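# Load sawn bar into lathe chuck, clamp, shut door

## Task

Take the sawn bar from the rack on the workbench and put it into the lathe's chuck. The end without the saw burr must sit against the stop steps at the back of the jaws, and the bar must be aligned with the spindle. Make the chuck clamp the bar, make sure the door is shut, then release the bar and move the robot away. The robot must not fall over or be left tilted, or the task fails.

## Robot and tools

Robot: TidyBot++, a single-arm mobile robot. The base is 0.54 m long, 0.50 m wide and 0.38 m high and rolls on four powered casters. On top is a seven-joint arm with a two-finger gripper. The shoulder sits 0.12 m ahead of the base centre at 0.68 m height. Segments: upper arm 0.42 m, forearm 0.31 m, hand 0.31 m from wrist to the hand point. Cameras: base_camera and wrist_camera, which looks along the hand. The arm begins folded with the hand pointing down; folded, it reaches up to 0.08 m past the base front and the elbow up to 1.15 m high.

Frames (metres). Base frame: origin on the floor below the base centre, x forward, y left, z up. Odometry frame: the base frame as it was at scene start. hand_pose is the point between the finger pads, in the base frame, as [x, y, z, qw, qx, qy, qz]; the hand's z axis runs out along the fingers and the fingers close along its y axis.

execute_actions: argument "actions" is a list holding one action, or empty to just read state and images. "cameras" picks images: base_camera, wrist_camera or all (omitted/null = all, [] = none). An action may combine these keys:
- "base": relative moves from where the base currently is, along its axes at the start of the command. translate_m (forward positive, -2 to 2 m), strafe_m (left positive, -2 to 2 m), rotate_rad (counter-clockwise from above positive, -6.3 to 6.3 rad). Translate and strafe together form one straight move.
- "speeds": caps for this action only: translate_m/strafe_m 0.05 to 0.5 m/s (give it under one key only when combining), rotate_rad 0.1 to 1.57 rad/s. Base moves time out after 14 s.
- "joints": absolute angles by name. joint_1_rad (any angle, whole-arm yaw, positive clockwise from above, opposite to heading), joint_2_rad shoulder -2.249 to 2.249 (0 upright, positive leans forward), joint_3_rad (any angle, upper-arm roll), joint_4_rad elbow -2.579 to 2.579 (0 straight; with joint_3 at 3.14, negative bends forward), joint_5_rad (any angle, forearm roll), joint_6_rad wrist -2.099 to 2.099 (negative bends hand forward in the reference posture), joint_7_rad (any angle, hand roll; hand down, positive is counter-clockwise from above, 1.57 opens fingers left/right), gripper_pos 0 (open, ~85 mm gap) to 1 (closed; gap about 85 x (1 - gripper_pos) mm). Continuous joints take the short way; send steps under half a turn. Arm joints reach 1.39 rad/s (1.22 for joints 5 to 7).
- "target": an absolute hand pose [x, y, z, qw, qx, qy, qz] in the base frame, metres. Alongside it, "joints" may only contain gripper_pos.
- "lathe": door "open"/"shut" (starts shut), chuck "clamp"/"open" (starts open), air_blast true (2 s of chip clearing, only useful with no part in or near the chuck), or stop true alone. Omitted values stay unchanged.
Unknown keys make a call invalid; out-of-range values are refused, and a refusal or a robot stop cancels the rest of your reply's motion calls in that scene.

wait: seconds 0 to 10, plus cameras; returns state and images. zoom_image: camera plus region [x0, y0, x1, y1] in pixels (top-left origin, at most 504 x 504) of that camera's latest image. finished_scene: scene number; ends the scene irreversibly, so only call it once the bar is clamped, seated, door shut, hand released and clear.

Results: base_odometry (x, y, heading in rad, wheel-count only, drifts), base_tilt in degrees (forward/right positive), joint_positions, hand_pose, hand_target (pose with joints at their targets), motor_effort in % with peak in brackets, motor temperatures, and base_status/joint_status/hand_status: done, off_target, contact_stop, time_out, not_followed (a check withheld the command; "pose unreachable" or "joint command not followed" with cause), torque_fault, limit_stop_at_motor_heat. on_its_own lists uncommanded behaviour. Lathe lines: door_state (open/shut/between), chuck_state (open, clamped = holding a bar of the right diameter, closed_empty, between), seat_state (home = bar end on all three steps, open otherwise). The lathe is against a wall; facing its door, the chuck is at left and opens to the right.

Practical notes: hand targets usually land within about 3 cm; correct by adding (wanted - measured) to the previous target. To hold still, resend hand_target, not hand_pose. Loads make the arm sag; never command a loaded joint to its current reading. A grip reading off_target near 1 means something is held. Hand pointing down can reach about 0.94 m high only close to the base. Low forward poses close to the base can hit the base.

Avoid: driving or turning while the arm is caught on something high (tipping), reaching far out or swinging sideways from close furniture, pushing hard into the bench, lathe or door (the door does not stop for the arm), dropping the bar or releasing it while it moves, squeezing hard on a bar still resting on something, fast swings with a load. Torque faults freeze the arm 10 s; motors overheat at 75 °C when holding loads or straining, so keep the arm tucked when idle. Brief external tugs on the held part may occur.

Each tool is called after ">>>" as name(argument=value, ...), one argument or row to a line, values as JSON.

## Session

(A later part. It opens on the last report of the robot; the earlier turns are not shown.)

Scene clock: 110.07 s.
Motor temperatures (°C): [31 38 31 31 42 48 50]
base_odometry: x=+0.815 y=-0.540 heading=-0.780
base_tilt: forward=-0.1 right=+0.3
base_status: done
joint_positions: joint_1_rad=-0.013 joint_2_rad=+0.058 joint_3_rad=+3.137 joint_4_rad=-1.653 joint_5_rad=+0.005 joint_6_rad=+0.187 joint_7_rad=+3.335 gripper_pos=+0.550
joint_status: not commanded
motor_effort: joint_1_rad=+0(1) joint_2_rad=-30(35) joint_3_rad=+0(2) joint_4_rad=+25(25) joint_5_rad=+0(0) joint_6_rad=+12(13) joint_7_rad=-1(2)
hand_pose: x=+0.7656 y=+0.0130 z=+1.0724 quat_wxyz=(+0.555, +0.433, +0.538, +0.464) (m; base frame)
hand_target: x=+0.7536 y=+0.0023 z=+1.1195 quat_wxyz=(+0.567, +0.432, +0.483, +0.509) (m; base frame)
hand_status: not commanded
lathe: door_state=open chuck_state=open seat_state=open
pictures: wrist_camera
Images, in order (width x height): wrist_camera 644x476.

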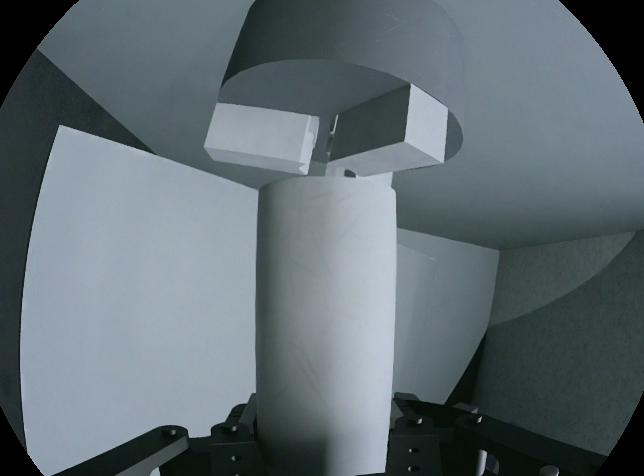

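>>> execute_actions(
  actions=[
    {"base":{"translate_m":0.18,"strafe_m":0.055},"speeds":{"translate_m":0.3},"joints":{"joint_1_rad":0.006,"joint_2_rad":0.03,"joint_4_rad":-1.68,"joint_6_rad":0.29,"joint_7_rad":3.1}},
  ],
  cameras=["wrist_camera"],
)

>>> zoom_image(
  camera="wrist_camera",
  region=[200, 0, 440, 190],
)

Scene clock: 111.73 s.
Motor temperatures (°C): [31 38 31 31 42 48 50]
base_odometry: x=+0.982 y=-0.628 heading=-0.780
base_tilt: forward=-0.1 right=+0.3
base_status: done
joint_positions: joint_1_rad=-0.011 joint_2_rad=+0.050 joint_3_rad=+3.137 joint_4_rad=-1.691 joint_5_rad=+0.005 joint_6_rad=+0.212 joint_7_rad=+3.177 gripper_pos=+0.550
joint_status: all done
motor_effort: joint_1_rad=+0(2) joint_2_rad=-30(33) joint_3_rad=-2(3) joint_4_rad=+25(26) joint_5_rad=+0(0) joint_6_rad=+11(13) joint_7_rad=-1(2)
hand_pose: x=+0.7607 y=+0.0115 z=+1.0616 quat_wxyz=(+0.516, +0.475, +0.503, +0.504) (m; base frame)
hand_target: x=+0.7507 y=-0.0015 z=+1.1055 quat_wxyz=(+0.526, +0.471, +0.450, +0.546) (m; base frame)
hand_status: not commanded
lathe: door_state=open chuck_state=open seat_state=open
pictures: wrist_camera
Images, in order (width x height): wrist_camera 644x476.

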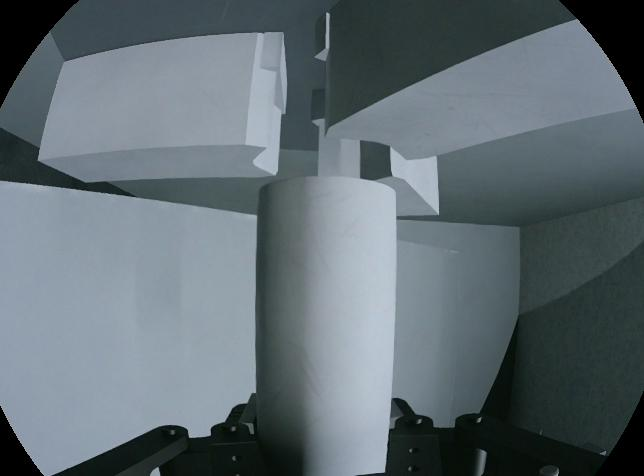

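Scaled by 2.100.

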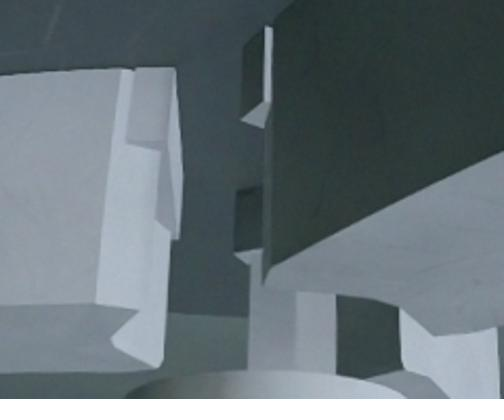

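>>> execute_actions(
  actions=[
    {"joints":{"joint_1_rad":0.022,"joint_6_rad":0.186}},
  ],
  cameras=["wrist_camera"],
)

>>> zoom_image(
  camera="wrist_camera",
  region=[200, 50, 440, 240],
)

Scene clock: 112.83 s.
Motor temperatures (°C): [31 38 31 31 42 48 50]
base_odometry: x=+0.982 y=-0.628 heading=-0.780
base_tilt: forward=-0.1 right=+0.3
base_status: not commanded
joint_positions: joint_1_rad=+0.002 joint_2_rad=+0.049 joint_3_rad=+3.137 joint_4_rad=-1.697 joint_5_rad=+0.005 joint_6_rad=+0.157 joint_7_rad=+3.177 gripper_pos=+0.550
joint_status: all done
motor_effort: joint_1_rad=+0(1) joint_2_rad=-29(32) joint_3_rad=+0(1) joint_4_rad=+24(27) joint_5_rad=+0(0) joint_6_rad=+12(14) joint_7_rad=-1(1)
hand_pose: x=+0.7605 y=+0.0028 z=+1.0418 quat_wxyz=(+0.505, +0.493, +0.515, +0.486) (m; base frame)
hand_target: x=+0.7538 y=-0.0116 z=+1.0733 quat_wxyz=(+0.506, +0.503, +0.473, +0.517) (m; base frame)
hand_status: not commanded
lathe: door_state=open chuck_state=open seat_state=open
pictures: wrist_camera
Images, in order (width x height): wrist_camera 644x476.

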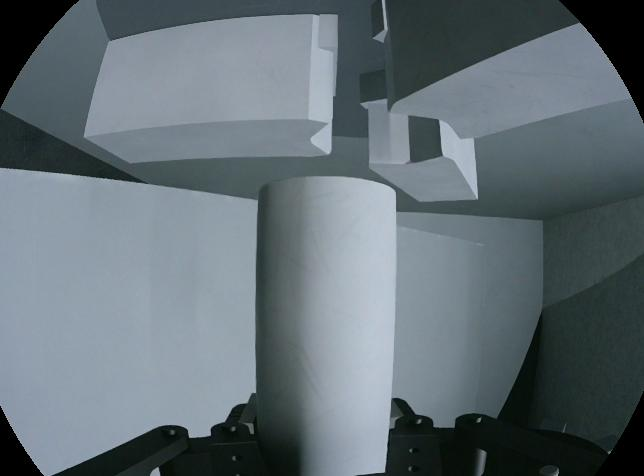

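Scaled by 2.100.

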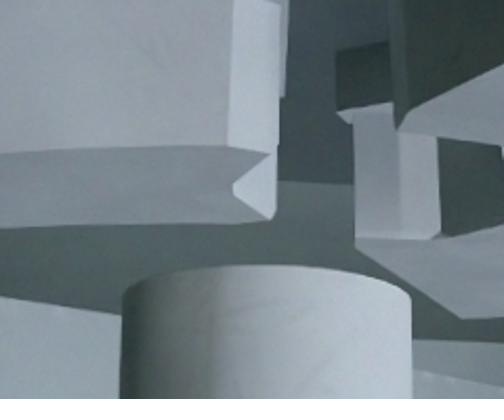

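>>> execute_actions(
  actions=[
    {"joints":{"joint_6_rad":0.301}},
  ],
  cameras=["wrist_camera"],
)

>>> zoom_image(
  camera="wrist_camera",
  region=[200, 50, 440, 240],
)

Scene clock: 113.60 s.
Motor temperatures (°C): [31 38 31 31 42 48 50]
base_odometry: x=+0.982 y=-0.628 heading=-0.780
base_tilt: forward=-0.1 right=+0.3
base_status: not commanded
joint_positions: joint_1_rad=+0.002 joint_2_rad=+0.045 joint_3_rad=+3.137 joint_4_rad=-1.700 joint_5_rad=+0.005 joint_6_rad=+0.254 joint_7_rad=+3.177 gripper_pos=+0.550
joint_status: all done
motor_effort: joint_1_rad=+0(1) joint_2_rad=-30(32) joint_3_rad=+0(1) joint_4_rad=+25(27) joint_5_rad=+0(0) joint_6_rad=+13(14) joint_7_rad=+0(2)
hand_pose: x=+0.7577 y=+0.0029 z=+1.0728 quat_wxyz=(+0.529, +0.469, +0.490, +0.510) (m; base frame)
hand_target: x=+0.7500 y=-0.0116 z=+1.1089 quat_wxyz=(+0.533, +0.472, +0.444, +0.544) (m; base frame)
hand_status: not commanded
lathe: door_state=open chuck_state=open seat_state=open
pictures: wrist_camera
Images, in order (width x height): wrist_camera 644x476.

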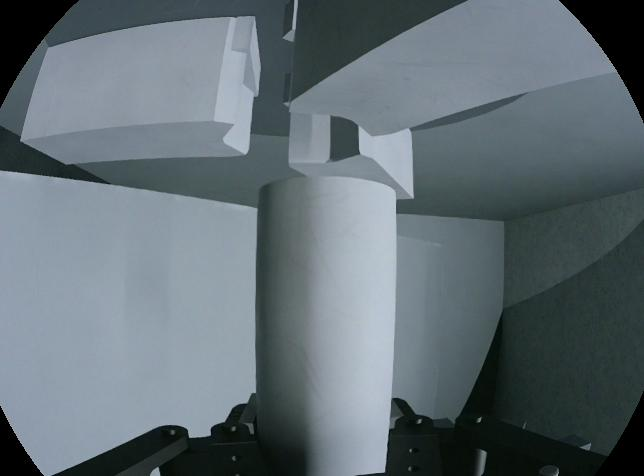

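Scaled by 2.100.

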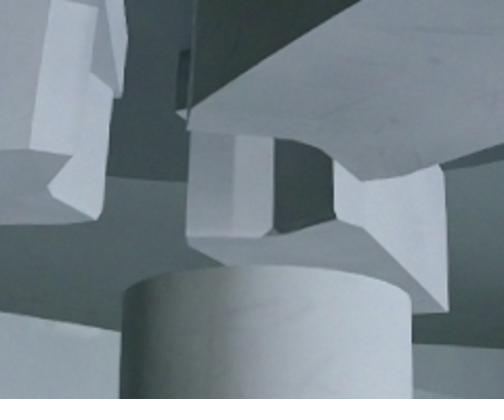

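>>> execute_actions(
  actions=[
    {"joints":{"joint_6_rad":0.25}},
  ],
)

Scene clock: 114.67 s.
Motor temperatures (°C): [31 38 31 31 42 48 50]
base_odometry: x=+0.982 y=-0.628 heading=-0.780
base_tilt: forward=-0.1 right=+0.3
base_status: not commanded
joint_positions: joint_1_rad=+0.002 joint_2_rad=+0.045 joint_3_rad=+3.137 joint_4_rad=-1.700 joint_5_rad=+0.005 joint_6_rad=+0.232 joint_7_rad=+3.177 gripper_pos=+0.550
joint_status: all done
motor_effort: joint_1_rad=+0(0) joint_2_rad=-30(32) joint_3_rad=+0(1) joint_4_rad=+25(27) joint_5_rad=+0(0) joint_6_rad=+11(13) joint_7_rad=-1(1)
hand_pose: x=+0.7582 y=+0.0029 z=+1.0657 quat_wxyz=(+0.524, +0.475, +0.496, +0.505) (m; base frame)
hand_target: x=+0.7522 y=-0.0116 z=+1.0932 quat_wxyz=(+0.521, +0.486, +0.457, +0.532) (m; base frame)
hand_status: not commanded
lathe: door_state=open chuck_state=open seat_state=open
pictures: base_camera, wrist_camera
Images, in order (width x height): base_camera 644x364, wrist_camera 644x476.

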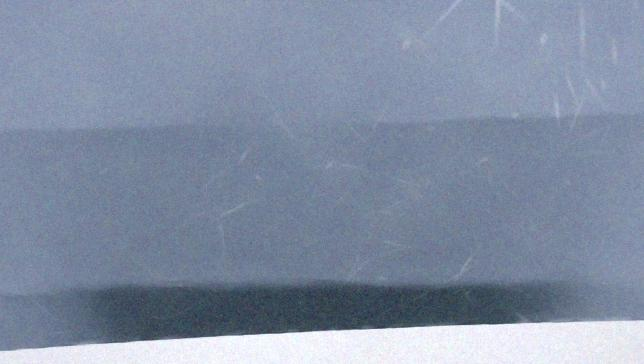

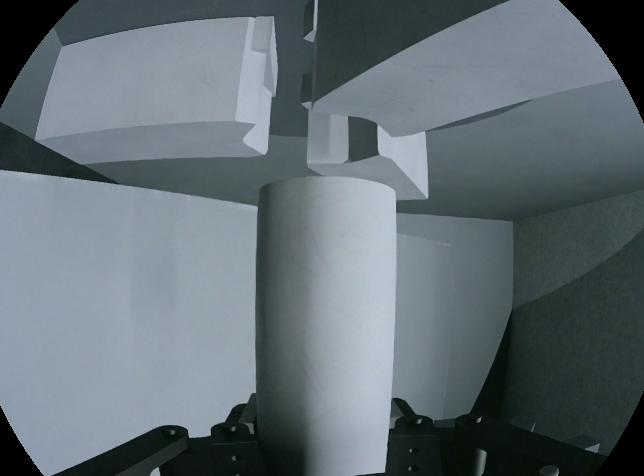

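>>> execute_actions(
  actions=[
    {"joints":{"joint_6_rad":0.235}},
  ],
)

>>> zoom_image(
  camera="wrist_camera",
  region=[200, 0, 460, 220],
)

Scene clock: 115.10 s.
Motor temperatures (°C): [31 38 31 31 42 48 50]
base_odometry: x=+0.982 y=-0.628 heading=-0.780
base_tilt: forward=-0.1 right=+0.3
base_status: not commanded
joint_positions: joint_1_rad=+0.002 joint_2_rad=+0.045 joint_3_rad=+3.137 joint_4_rad=-1.700 joint_5_rad=+0.005 joint_6_rad=+0.231 joint_7_rad=+3.177 gripper_pos=+0.550
joint_status: all done
motor_effort: joint_1_rad=+0(0) joint_2_rad=-29(30) joint_3_rad=+0(1) joint_4_rad=+25(25) joint_5_rad=+0(0) joint_6_rad=+12(13) joint_7_rad=-1(1)
hand_pose: x=+0.7582 y=+0.0029 z=+1.0655 quat_wxyz=(+0.524, +0.475, +0.496, +0.505) (m; base frame)
hand_target: x=+0.7527 y=-0.0116 z=+1.0885 quat_wxyz=(+0.518, +0.490, +0.461, +0.529) (m; base frame)
hand_status: not commanded
lathe: door_state=open chuck_state=open seat_state=open
pictures: base_camera, wrist_camera
Images, in order (width x height): base_camera 644x364, wrist_camera 644x476.

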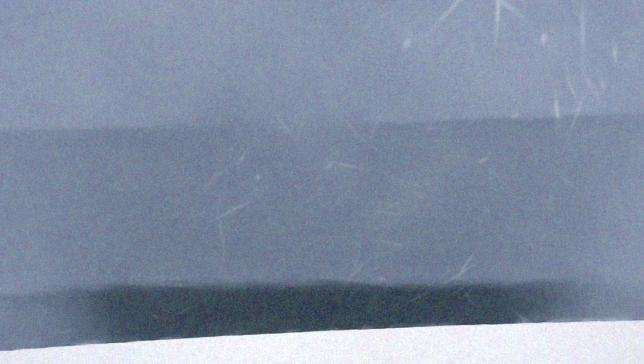

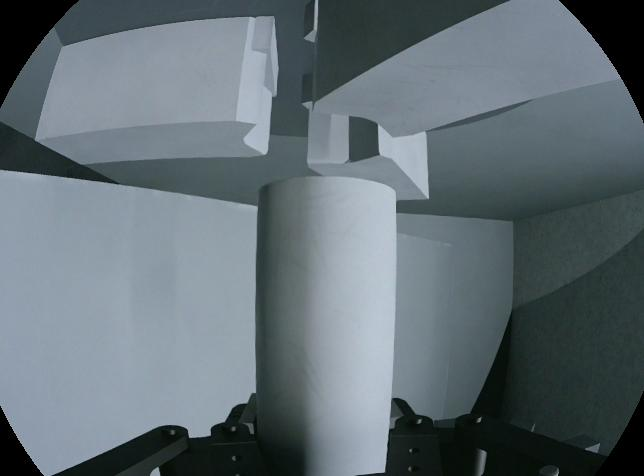

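Scaled by 1.938.

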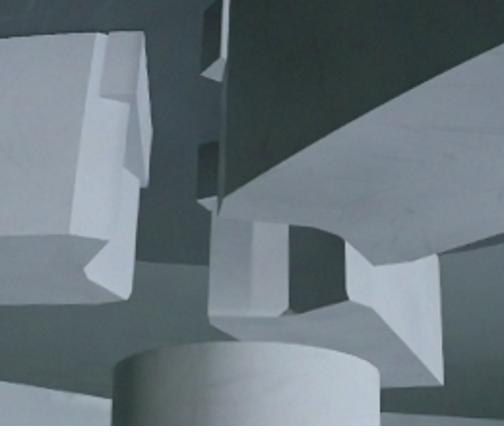

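>>> execute_actions(
  actions=[
    {"joints":{"joint_6_rad":0.215},"base":{"strafe_m":0.012,"translate_m":0.0},"speeds":{"strafe_m":0.05}},
  ],
)

>>> zoom_image(
  camera="wrist_camera",
  region=[200, 0, 460, 220],
)

Scene clock: 115.90 s.
Motor temperatures (°C): [30 38 31 31 42 48 50]
base_odometry: x=+0.990 y=-0.620 heading=-0.781
base_tilt: forward=-0.1 right=+0.3
base_status: done
joint_positions: joint_1_rad=+0.007 joint_2_rad=+0.045 joint_3_rad=+3.137 joint_4_rad=-1.700 joint_5_rad=+0.005 joint_6_rad=+0.222 joint_7_rad=+3.177 gripper_pos=+0.550
joint_status: all done
motor_effort: joint_1_rad=-1(4) joint_2_rad=-30(32) joint_3_rad=+0(4) joint_4_rad=+25(25) joint_5_rad=+0(1) joint_6_rad=+11(13) joint_7_rad=-1(1)
hand_pose: x=+0.7584 y=+0.0003 z=+1.0627 quat_wxyz=(+0.522, +0.478, +0.497, +0.501) (m; base frame)
hand_target: x=+0.7532 y=-0.0116 z=+1.0823 quat_wxyz=(+0.513, +0.495, +0.466, +0.524) (m; base frame)
hand_status: not commanded
lathe: door_state=open chuck_state=open seat_state=open
pictures: base_camera, wrist_camera
Images, in order (width x height): base_camera 644x364, wrist_camera 644x476.

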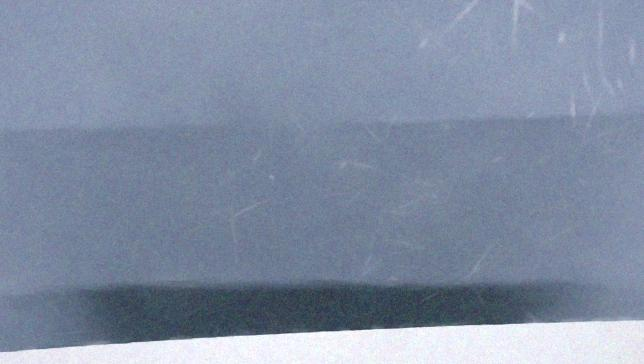

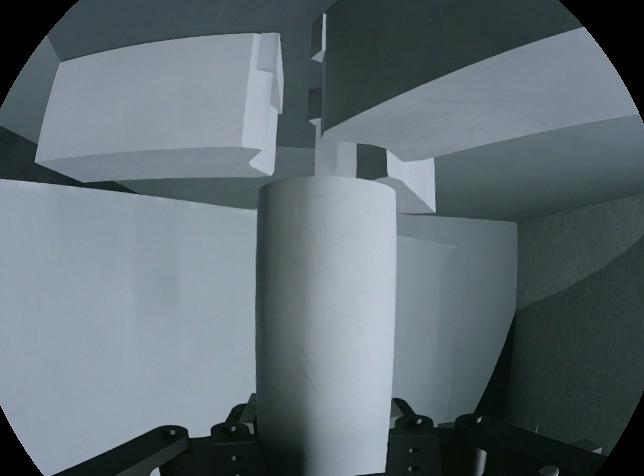

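Scaled by 1.938.

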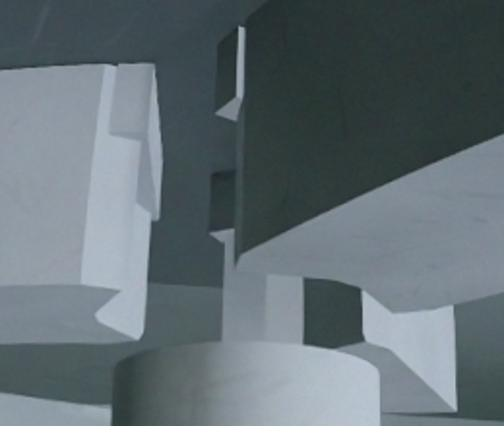

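>>> execute_actions(
  actions=[
    {"base":{"strafe_m":0.015,"translate_m":0.0},"speeds":{"strafe_m":0.05}},
  ],
)

>>> zoom_image(
  camera="wrist_camera",
  region=[200, 0, 460, 220],
)

>>> execute_actions(
  actions=[
    {"base":{"strafe_m":0.010,"translate_m":0.0},"speeds":{"strafe_m":0.05}},
  ],
)

>>> zoom_image(
  camera="wrist_camera",
  region=[200, 0, 460, 220],
)

Scene clock: 116.83 s.
Motor temperatures (°C): [30 38 31 31 42 48 50]
base_odometry: x=+1.001 y=-0.609 heading=-0.781
base_tilt: forward=-0.1 right=+0.3
base_status: done
joint_positions: joint_1_rad=+0.013 joint_2_rad=+0.045 joint_3_rad=+3.138 joint_4_rad=-1.700 joint_5_rad=+0.005 joint_6_rad=+0.222 joint_7_rad=+3.177 gripper_pos=+0.550
joint_status: not commanded
motor_effort: joint_1_rad=+0(6) joint_2_rad=-30(32) joint_3_rad=+0(6) joint_4_rad=+25(26) joint_5_rad=+0(1) joint_6_rad=+12(13) joint_7_rad=+0(1)
hand_pose: x=+0.7584 y=-0.0044 z=+1.0627 quat_wxyz=(+0.524, +0.480, +0.495, +0.499) (m; base frame)
hand_target: x=+0.7532 y=-0.0116 z=+1.0823 quat_wxyz=(+0.513, +0.495, +0.466, +0.524) (m; base frame)
hand_status: not commanded
lathe: door_state=open chuck_state=open seat_state=open
pictures: base_camera, wrist_camera
Images, in order (width x height): base_camera 644x364, wrist_camera 644x476.

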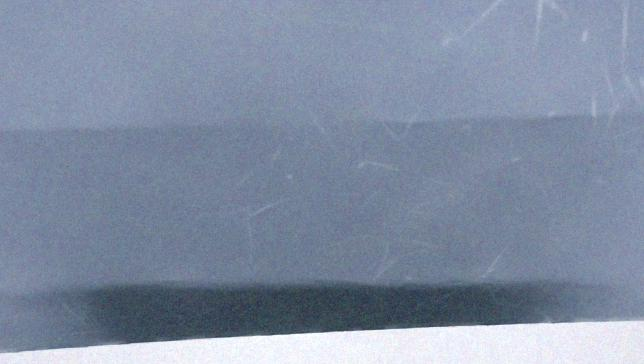

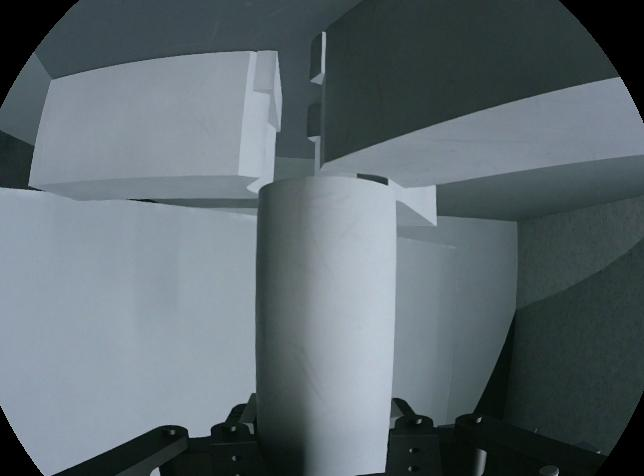

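Scaled by 1.938.

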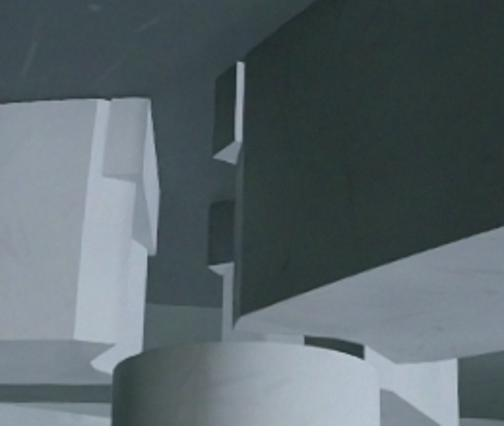

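Scene clock: 117.50 s.
Motor temperatures (°C): [30 38 31 31 42 48 50]
base_odometry: x=+1.009 y=-0.602 heading=-0.781
base_tilt: forward=-0.1 right=+0.3
base_status: done
joint_positions: joint_1_rad=+0.014 joint_2_rad=+0.045 joint_3_rad=+3.137 joint_4_rad=-1.700 joint_5_rad=+0.005 joint_6_rad=+0.222 joint_7_rad=+3.177 gripper_pos=+0.550
joint_status: not commanded
motor_effort: joint_1_rad=+0(4) joint_2_rad=-30(32) joint_3_rad=-1(4) joint_4_rad=+25(25) joint_5_rad=+0(1) joint_6_rad=+12(13) joint_7_rad=-1(1)
hand_pose: x=+0.7584 y=-0.0046 z=+1.0627 quat_wxyz=(+0.524, +0.480, +0.495, +0.499) (m; base frame)
hand_target: x=+0.7532 y=-0.0116 z=+1.0823 quat_wxyz=(+0.513, +0.495, +0.466, +0.524) (m; base frame)
hand_status: not commanded
lathe: door_state=open chuck_state=open seat_state=open
pictures: base_camera, wrist_camera
Images, in order (width x height): base_camera 644x364, wrist_camera 644x476.

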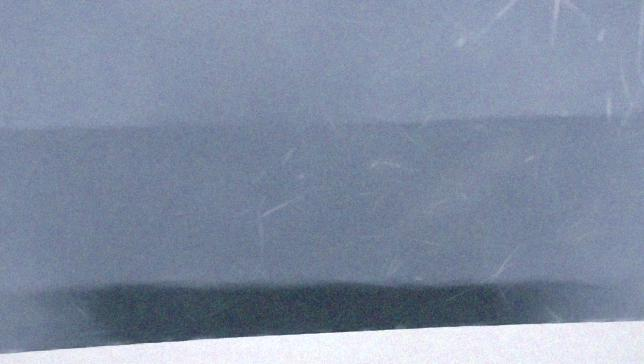

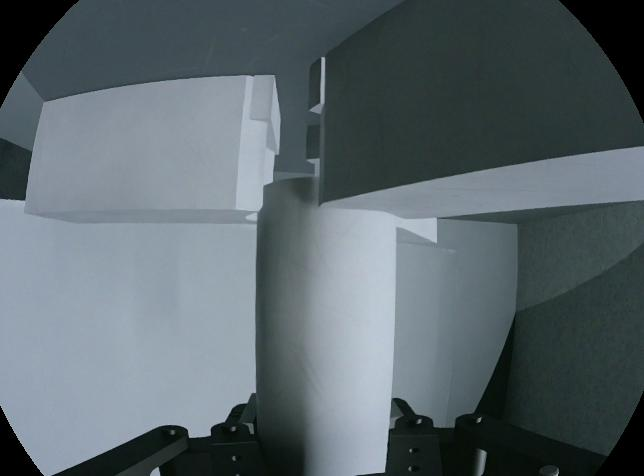

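Scaled by 1.938.

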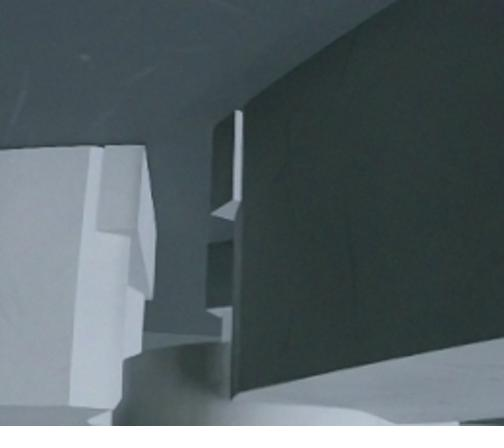

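>>> execute_actions(
  actions=[
    {"joints":{"joint_1_rad":0.010},"base":{"strafe_m":0.012,"translate_m":0.0},"speeds":{"strafe_m":0.05}},
  ],
)

>>> execute_actions(
  actions=[
    {"base":{"strafe_m":0.006,"translate_m":0.0},"speeds":{"strafe_m":0.05}},
  ],
)

>>> zoom_image(
  camera="wrist_camera",
  region=[180, 0, 440, 300],
)

Scene clock: 118.40 s.
Motor temperatures (°C): [30 38 31 31 42 48 50]
base_odometry: x=+1.018 y=-0.594 heading=-0.781
base_tilt: forward=-0.1 right=+0.3
base_status: done
joint_positions: joint_1_rad=+0.013 joint_2_rad=+0.045 joint_3_rad=+3.137 joint_4_rad=-1.700 joint_5_rad=+0.005 joint_6_rad=+0.222 joint_7_rad=+3.177 gripper_pos=+0.550
joint_status: all done
motor_effort: joint_1_rad=+0(6) joint_2_rad=-30(31) joint_3_rad=+0(5) joint_4_rad=+25(25) joint_5_rad=+0(1) joint_6_rad=+12(13) joint_7_rad=-1(2)
hand_pose: x=+0.7584 y=-0.0042 z=+1.0627 quat_wxyz=(+0.524, +0.480, +0.496, +0.499) (m; base frame)
hand_target: x=+0.7533 y=-0.0040 z=+1.0823 quat_wxyz=(+0.510, +0.493, +0.469, +0.527) (m; base frame)
hand_status: not commanded
lathe: door_state=open chuck_state=open seat_state=open
pictures: base_camera, wrist_camera
Images, in order (width x height): base_camera 644x364, wrist_camera 644x476.

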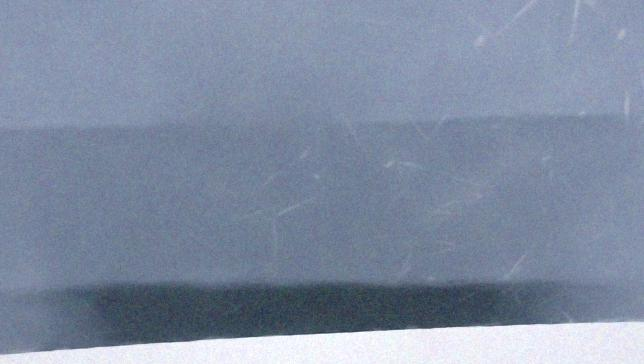

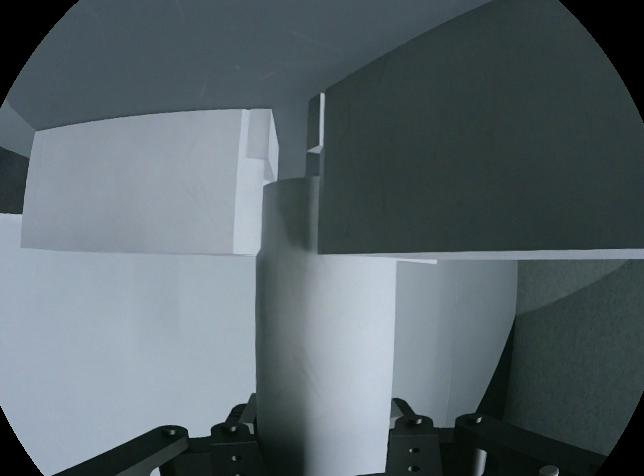

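Scene clock: 119.00 s.
Motor temperatures (°C): [30 38 31 31 42 48 50]
base_odometry: x=+1.022 y=-0.590 heading=-0.782
base_tilt: forward=-0.1 right=+0.3
base_status: done
joint_positions: joint_1_rad=+0.013 joint_2_rad=+0.045 joint_3_rad=+3.138 joint_4_rad=-1.700 joint_5_rad=+0.005 joint_6_rad=+0.222 joint_7_rad=+3.177 gripper_pos=+0.550
joint_status: not commanded
motor_effort: joint_1_rad=+0(5) joint_2_rad=-30(31) joint_3_rad=-1(4) joint_4_rad=+25(25) joint_5_rad=+0(1) joint_6_rad=+12(12) joint_7_rad=-1(1)
hand_pose: x=+0.7584 y=-0.0049 z=+1.0627 quat_wxyz=(+0.524, +0.480, +0.495, +0.499) (m; base frame)
hand_target: x=+0.7533 y=-0.0040 z=+1.0823 quat_wxyz=(+0.510, +0.493, +0.469, +0.527) (m; base frame)
hand_status: not commanded
lathe: door_state=open chuck_state=open seat_state=open
pictures: base_camera, wrist_camera
Images, in order (width x height): base_camera 644x364, wrist_camera 644x476.

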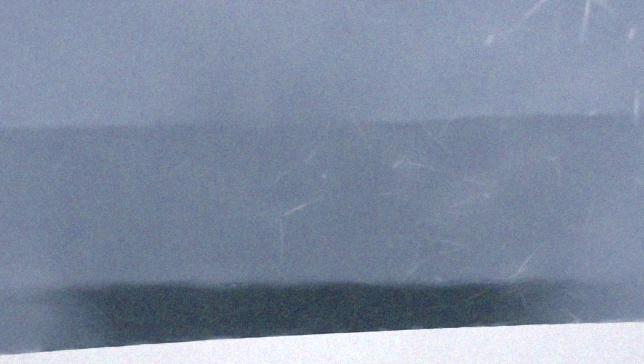

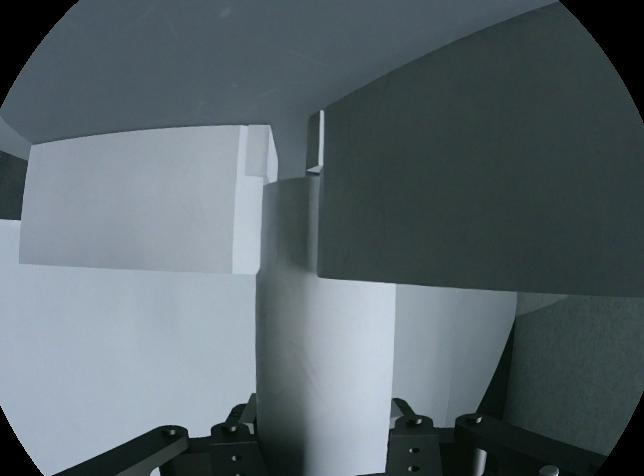

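Scaled by 1.680.

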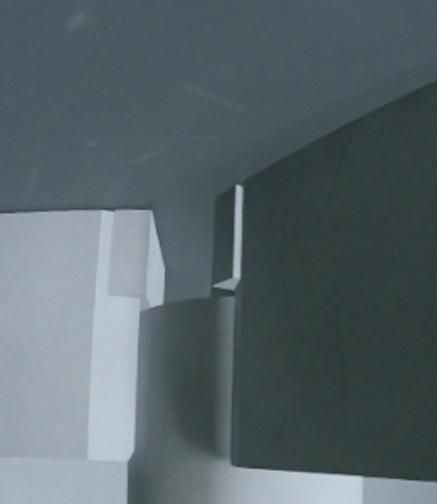

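>>> execute_actions(
  actions=[
    {"base":{"strafe_m":0.006,"translate_m":0.001},"speeds":{"strafe_m":0.05}},
  ],
)

>>> execute_actions(
  actions=[
    {"base":{"strafe_m":0.004,"translate_m":0.001},"speeds":{"strafe_m":0.05}},
  ],
)

>>> zoom_image(
  camera="wrist_camera",
  region=[180, 0, 440, 300],
)

Scene clock: 119.70 s.
Motor temperatures (°C): [30 38 31 31 42 48 50]
base_odometry: x=+1.027 y=-0.586 heading=-0.782
base_tilt: forward=-0.1 right=+0.3
base_status: done
joint_positions: joint_1_rad=+0.016 joint_2_rad=+0.045 joint_3_rad=+3.144 joint_4_rad=-1.700 joint_5_rad=+0.005 joint_6_rad=+0.222 joint_7_rad=+3.177 gripper_pos=+0.550
joint_status: not commanded
motor_effort: joint_1_rad=-1(6) joint_2_rad=-30(32) joint_3_rad=-1(5) joint_4_rad=+25(25) joint_5_rad=+0(1) joint_6_rad=+12(12) joint_7_rad=-1(2)
hand_pose: x=+0.7584 y=-0.0103 z=+1.0626 quat_wxyz=(+0.527, +0.482, +0.493, +0.497) (m; base frame)
hand_target: x=+0.7533 y=-0.0040 z=+1.0823 quat_wxyz=(+0.510, +0.493, +0.469, +0.527) (m; base frame)
hand_status: not commanded
lathe: door_state=open chuck_state=open seat_state=open
pictures: base_camera, wrist_camera
Images, in order (width x height): base_camera 644x364, wrist_camera 644x476.

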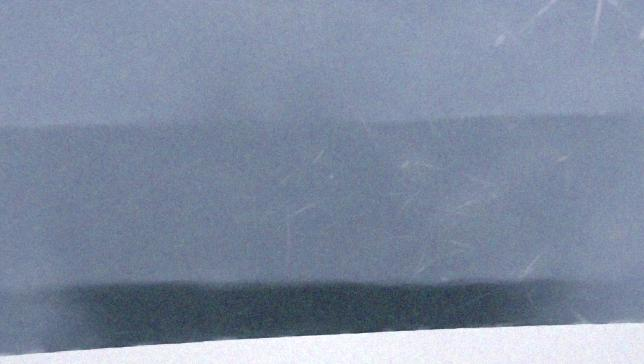

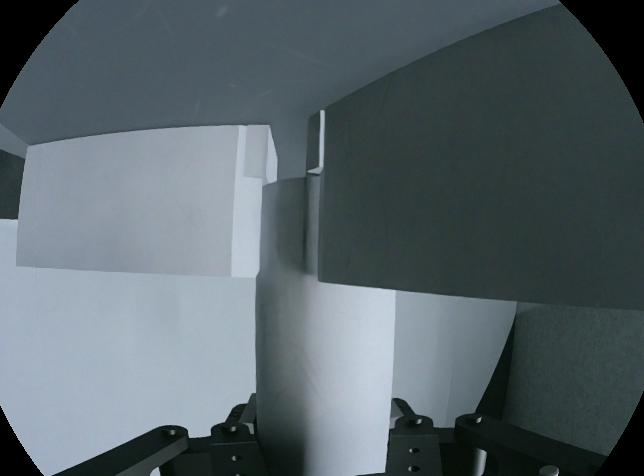

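Scene clock: 120.33 s.
Motor temperatures (°C): [30 38 31 31 42 48 50]
base_odometry: x=+1.031 y=-0.583 heading=-0.782
base_tilt: forward=-0.1 right=+0.3
base_status: done
joint_positions: joint_1_rad=+0.019 joint_2_rad=+0.045 joint_3_rad=+3.148 joint_4_rad=-1.700 joint_5_rad=+0.005 joint_6_rad=+0.222 joint_7_rad=+3.177 gripper_pos=+0.550
joint_status: not commanded
motor_effort: joint_1_rad=-2(8) joint_2_rad=-29(30) joint_3_rad=-3(8) joint_4_rad=+25(25) joint_5_rad=+1(1) joint_6_rad=+12(13) joint_7_rad=+0(1)
hand_pose: x=+0.7584 y=-0.0143 z=+1.0626 quat_wxyz=(+0.528, +0.484, +0.492, +0.495) (m; base frame)
hand_target: x=+0.7533 y=-0.0040 z=+1.0823 quat_wxyz=(+0.510, +0.493, +0.469, +0.527) (m; base frame)
hand_status: not commanded
lathe: door_state=open chuck_state=open seat_state=open
pictures: base_camera, wrist_camera
Images, in order (width x height): base_camera 644x364, wrist_camera 644x476.

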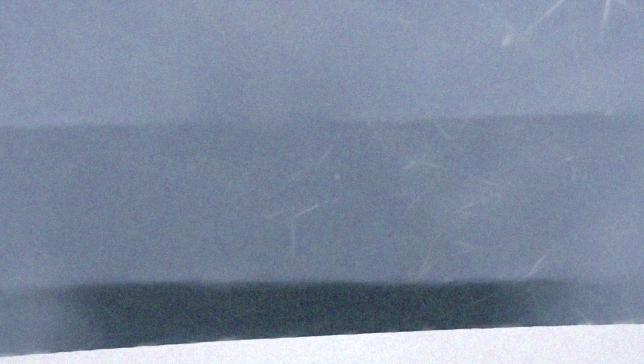

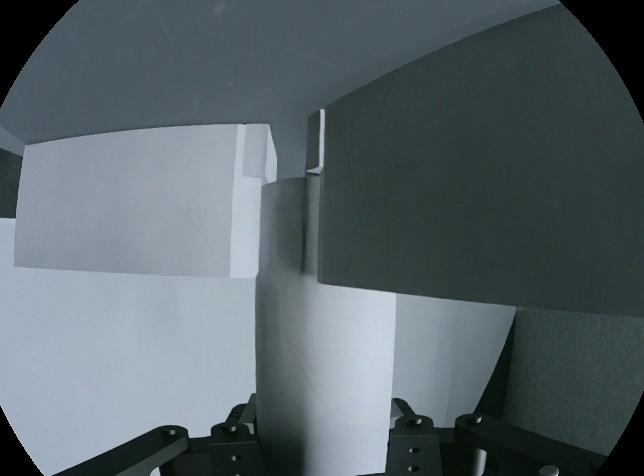

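Scaled by 1.680.

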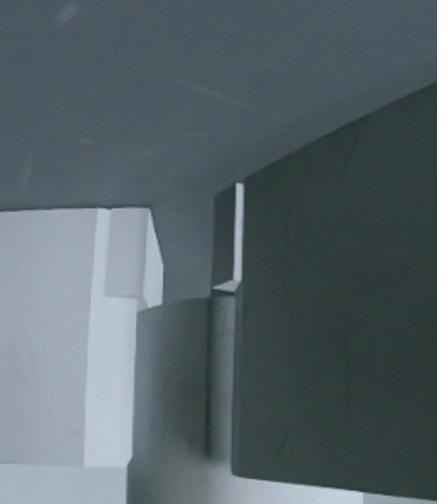

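>>> execute_actions(
  actions=[
    {"joints":{"joint_1_rad":-0.005,"joint_3_rad":3.14},"base":{"strafe_m":-0.014,"translate_m":0.0},"speeds":{"strafe_m":0.05}},
  ],
)

Scene clock: 121.30 s.
Motor temperatures (°C): [30 38 31 31 42 48 50]
base_odometry: x=+1.020 y=-0.593 heading=-0.782
base_tilt: forward=-0.1 right=+0.3
base_status: done
joint_positions: joint_1_rad=+0.004 joint_2_rad=+0.045 joint_3_rad=+3.147 joint_4_rad=-1.700 joint_5_rad=+0.005 joint_6_rad=+0.222 joint_7_rad=+3.177 gripper_pos=+0.550
joint_status: all done
motor_effort: joint_1_rad=-1(4) joint_2_rad=-29(31) joint_3_rad=-1(4) joint_4_rad=+25(25) joint_5_rad=+0(1) joint_6_rad=+11(13) joint_7_rad=-1(1)
hand_pose: x=+0.7585 y=-0.0045 z=+1.0626 quat_wxyz=(+0.524, +0.480, +0.495, +0.499) (m; base frame)
hand_target: x=+0.7533 y=+0.0055 z=+1.0823 quat_wxyz=(+0.506, +0.489, +0.472, +0.531) (m; base frame)
hand_status: not commanded
lathe: door_state=open chuck_state=open seat_state=open
pictures: base_camera, wrist_camera
Images, in order (width x height): base_camera 644x364, wrist_camera 644x476.

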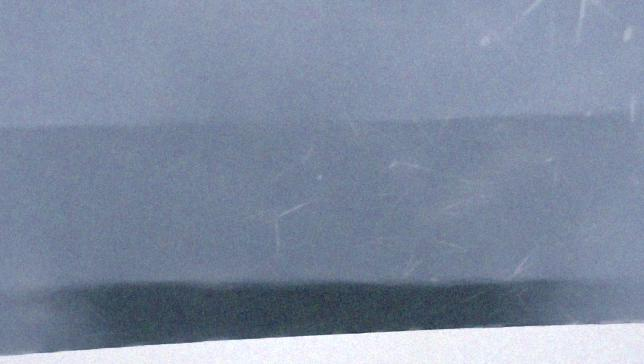

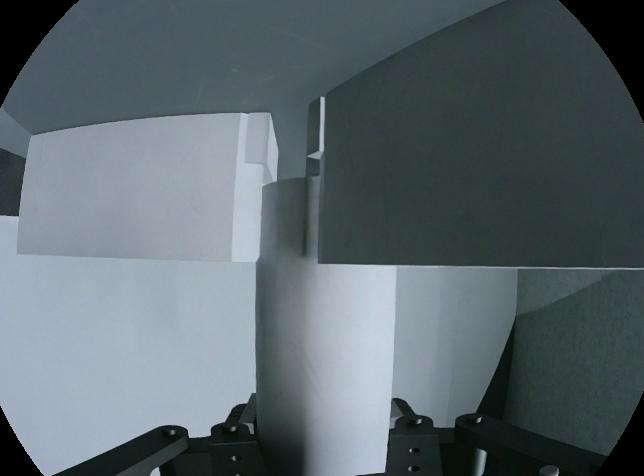

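>>> execute_actions(
  actions=[
    {"joints":{"joint_1_rad":-0.015,"joint_3_rad":3.125}},
  ],
)

>>> execute_actions(
  actions=[
    {"base":{"strafe_m":0.006,"translate_m":0.0},"speeds":{"strafe_m":0.05}},
  ],
)

>>> execute_actions(
  actions=[
    {"base":{"strafe_m":0.004,"translate_m":0.0},"speeds":{"strafe_m":0.05}},
  ],
)

>>> zoom_image(
  camera="wrist_camera",
  region=[180, 0, 440, 300],
)

Scene clock: 121.93 s.
Motor temperatures (°C): [30 38 31 31 42 48 50]
base_odometry: x=+1.020 y=-0.593 heading=-0.782
base_tilt: forward=-0.1 right=+0.3
base_status: not commanded
joint_positions: joint_1_rad=+0.004 joint_2_rad=+0.045 joint_3_rad=+3.141 joint_4_rad=-1.700 joint_5_rad=+0.005 joint_6_rad=+0.222 joint_7_rad=+3.177 gripper_pos=+0.550
joint_status: all done
motor_effort: joint_1_rad=-2(3) joint_2_rad=-30(31) joint_3_rad=-2(3) joint_4_rad=+25(25) joint_5_rad=+1(1) joint_6_rad=+12(13) joint_7_rad=-1(1)
hand_pose: x=+0.7584 y=-0.0001 z=+1.0626 quat_wxyz=(+0.523, +0.478, +0.497, +0.501) (m; base frame)
hand_target: x=+0.7528 y=+0.0212 z=+1.0824 quat_wxyz=(+0.499, +0.483, +0.478, +0.537) (m; base frame)
hand_status: not commanded
lathe: door_state=open chuck_state=open seat_state=open
pictures: base_camera, wrist_camera
Images, in order (width x height): base_camera 644x364, wrist_camera 644x476.

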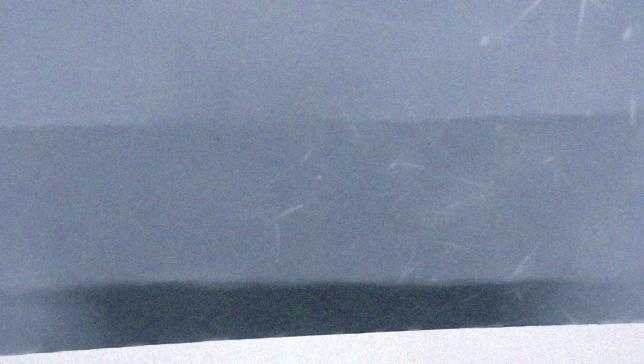

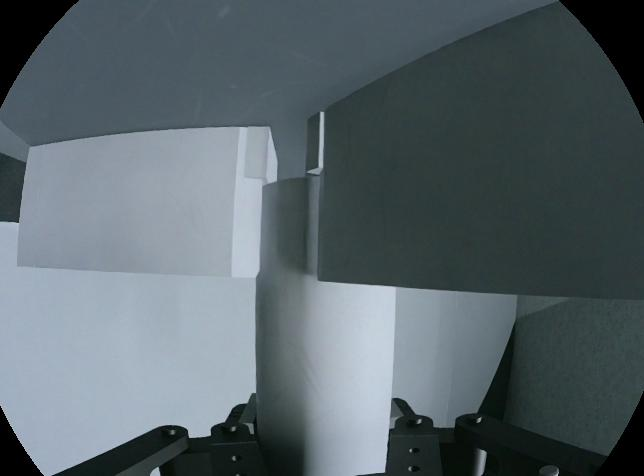

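Scene clock: 122.57 s.
Motor temperatures (°C): [30 38 31 31 42 48 50]
base_odometry: x=+1.025 y=-0.589 heading=-0.782
base_tilt: forward=-0.1 right=+0.3
base_status: done
joint_positions: joint_1_rad=+0.007 joint_2_rad=+0.045 joint_3_rad=+3.146 joint_4_rad=-1.700 joint_5_rad=+0.005 joint_6_rad=+0.222 joint_7_rad=+3.177 gripper_pos=+0.550
joint_status: not commanded
motor_effort: joint_1_rad=-8(10) joint_2_rad=-31(33) joint_3_rad=-8(10) joint_4_rad=+25(26) joint_5_rad=+1(2) joint_6_rad=+11(13) joint_7_rad=-1(1)
hand_pose: x=+0.7585 y=-0.0056 z=+1.0625 quat_wxyz=(+0.525, +0.481, +0.495, +0.499) (m; base frame)
hand_target: x=+0.7528 y=+0.0212 z=+1.0824 quat_wxyz=(+0.499, +0.483, +0.478, +0.537) (m; base frame)
hand_status: not commanded
lathe: door_state=open chuck_state=open seat_state=open
pictures: base_camera, wrist_camera
Images, in order (width x height): base_camera 644x364, wrist_camera 644x476.

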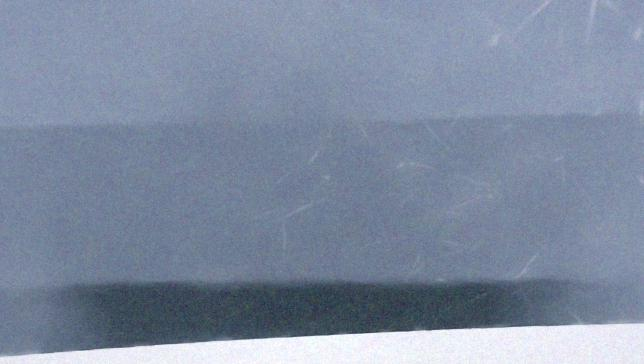

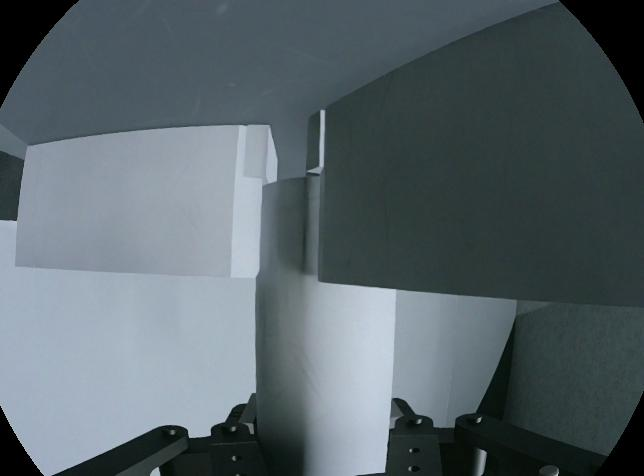

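Scene clock: 123.10 s.
Motor temperatures (°C): [30 38 31 31 42 48 50]
base_odometry: x=+1.028 y=-0.586 heading=-0.782
base_tilt: forward=-0.1 right=+0.3
base_status: done
joint_positions: joint_1_rad=+0.010 joint_2_rad=+0.045 joint_3_rad=+3.149 joint_4_rad=-1.700 joint_5_rad=+0.005 joint_6_rad=+0.222 joint_7_rad=+3.177 gripper_pos=+0.550
joint_status: not commanded
motor_effort: joint_1_rad=-5(8) joint_2_rad=-30(31) joint_3_rad=-6(8) joint_4_rad=+25(25) joint_5_rad=+1(2) joint_6_rad=+11(13) joint_7_rad=-1(1)
hand_pose: x=+0.7585 y=-0.0096 z=+1.0625 quat_wxyz=(+0.526, +0.482, +0.494, +0.497) (m; base frame)
hand_target: x=+0.7528 y=+0.0212 z=+1.0824 quat_wxyz=(+0.499, +0.483, +0.478, +0.537) (m; base frame)
hand_status: not commanded
lathe: door_state=open chuck_state=open seat_state=open
pictures: base_camera, wrist_camera
Images, in order (width x height): base_camera 644x364, wrist_camera 644x476.

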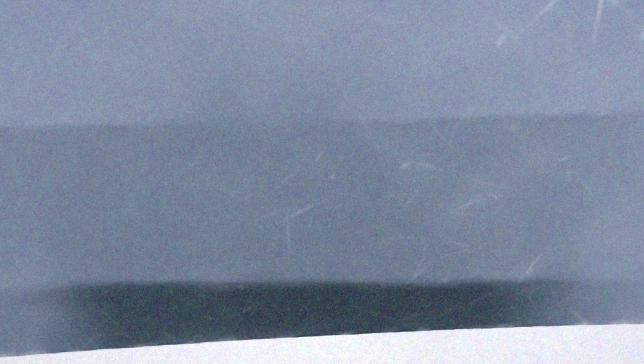

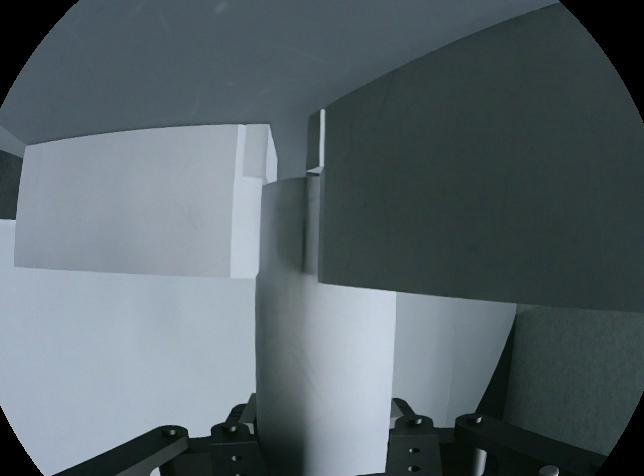

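Scaled by 1.680.

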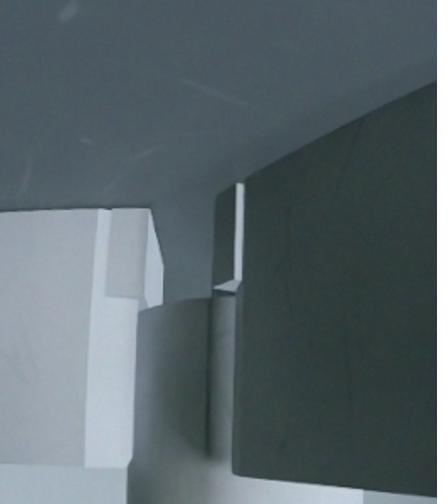

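>>> zoom_image(
  camera="wrist_camera",
  region=[235, 100, 345, 200],
)

>>> zoom_image(
  camera="wrist_camera",
  region=[250, 150, 310, 200],
)

Scaled by 4.582.

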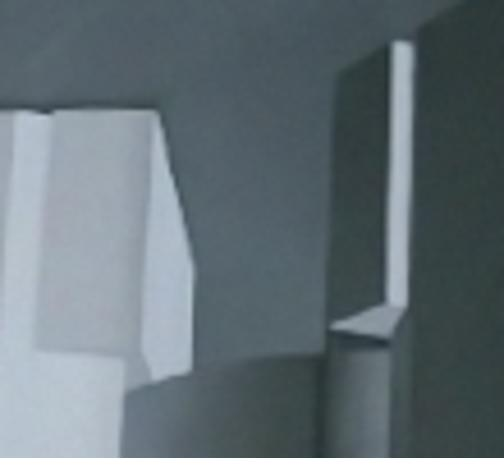

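Scaled by 8.400.

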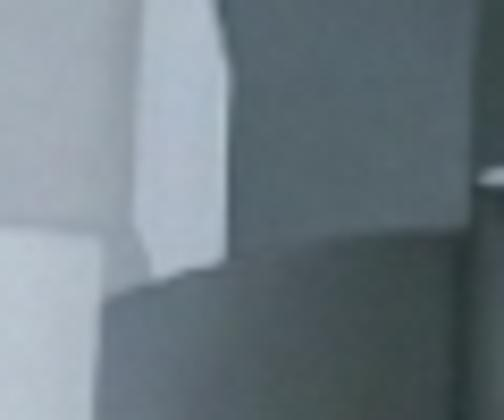

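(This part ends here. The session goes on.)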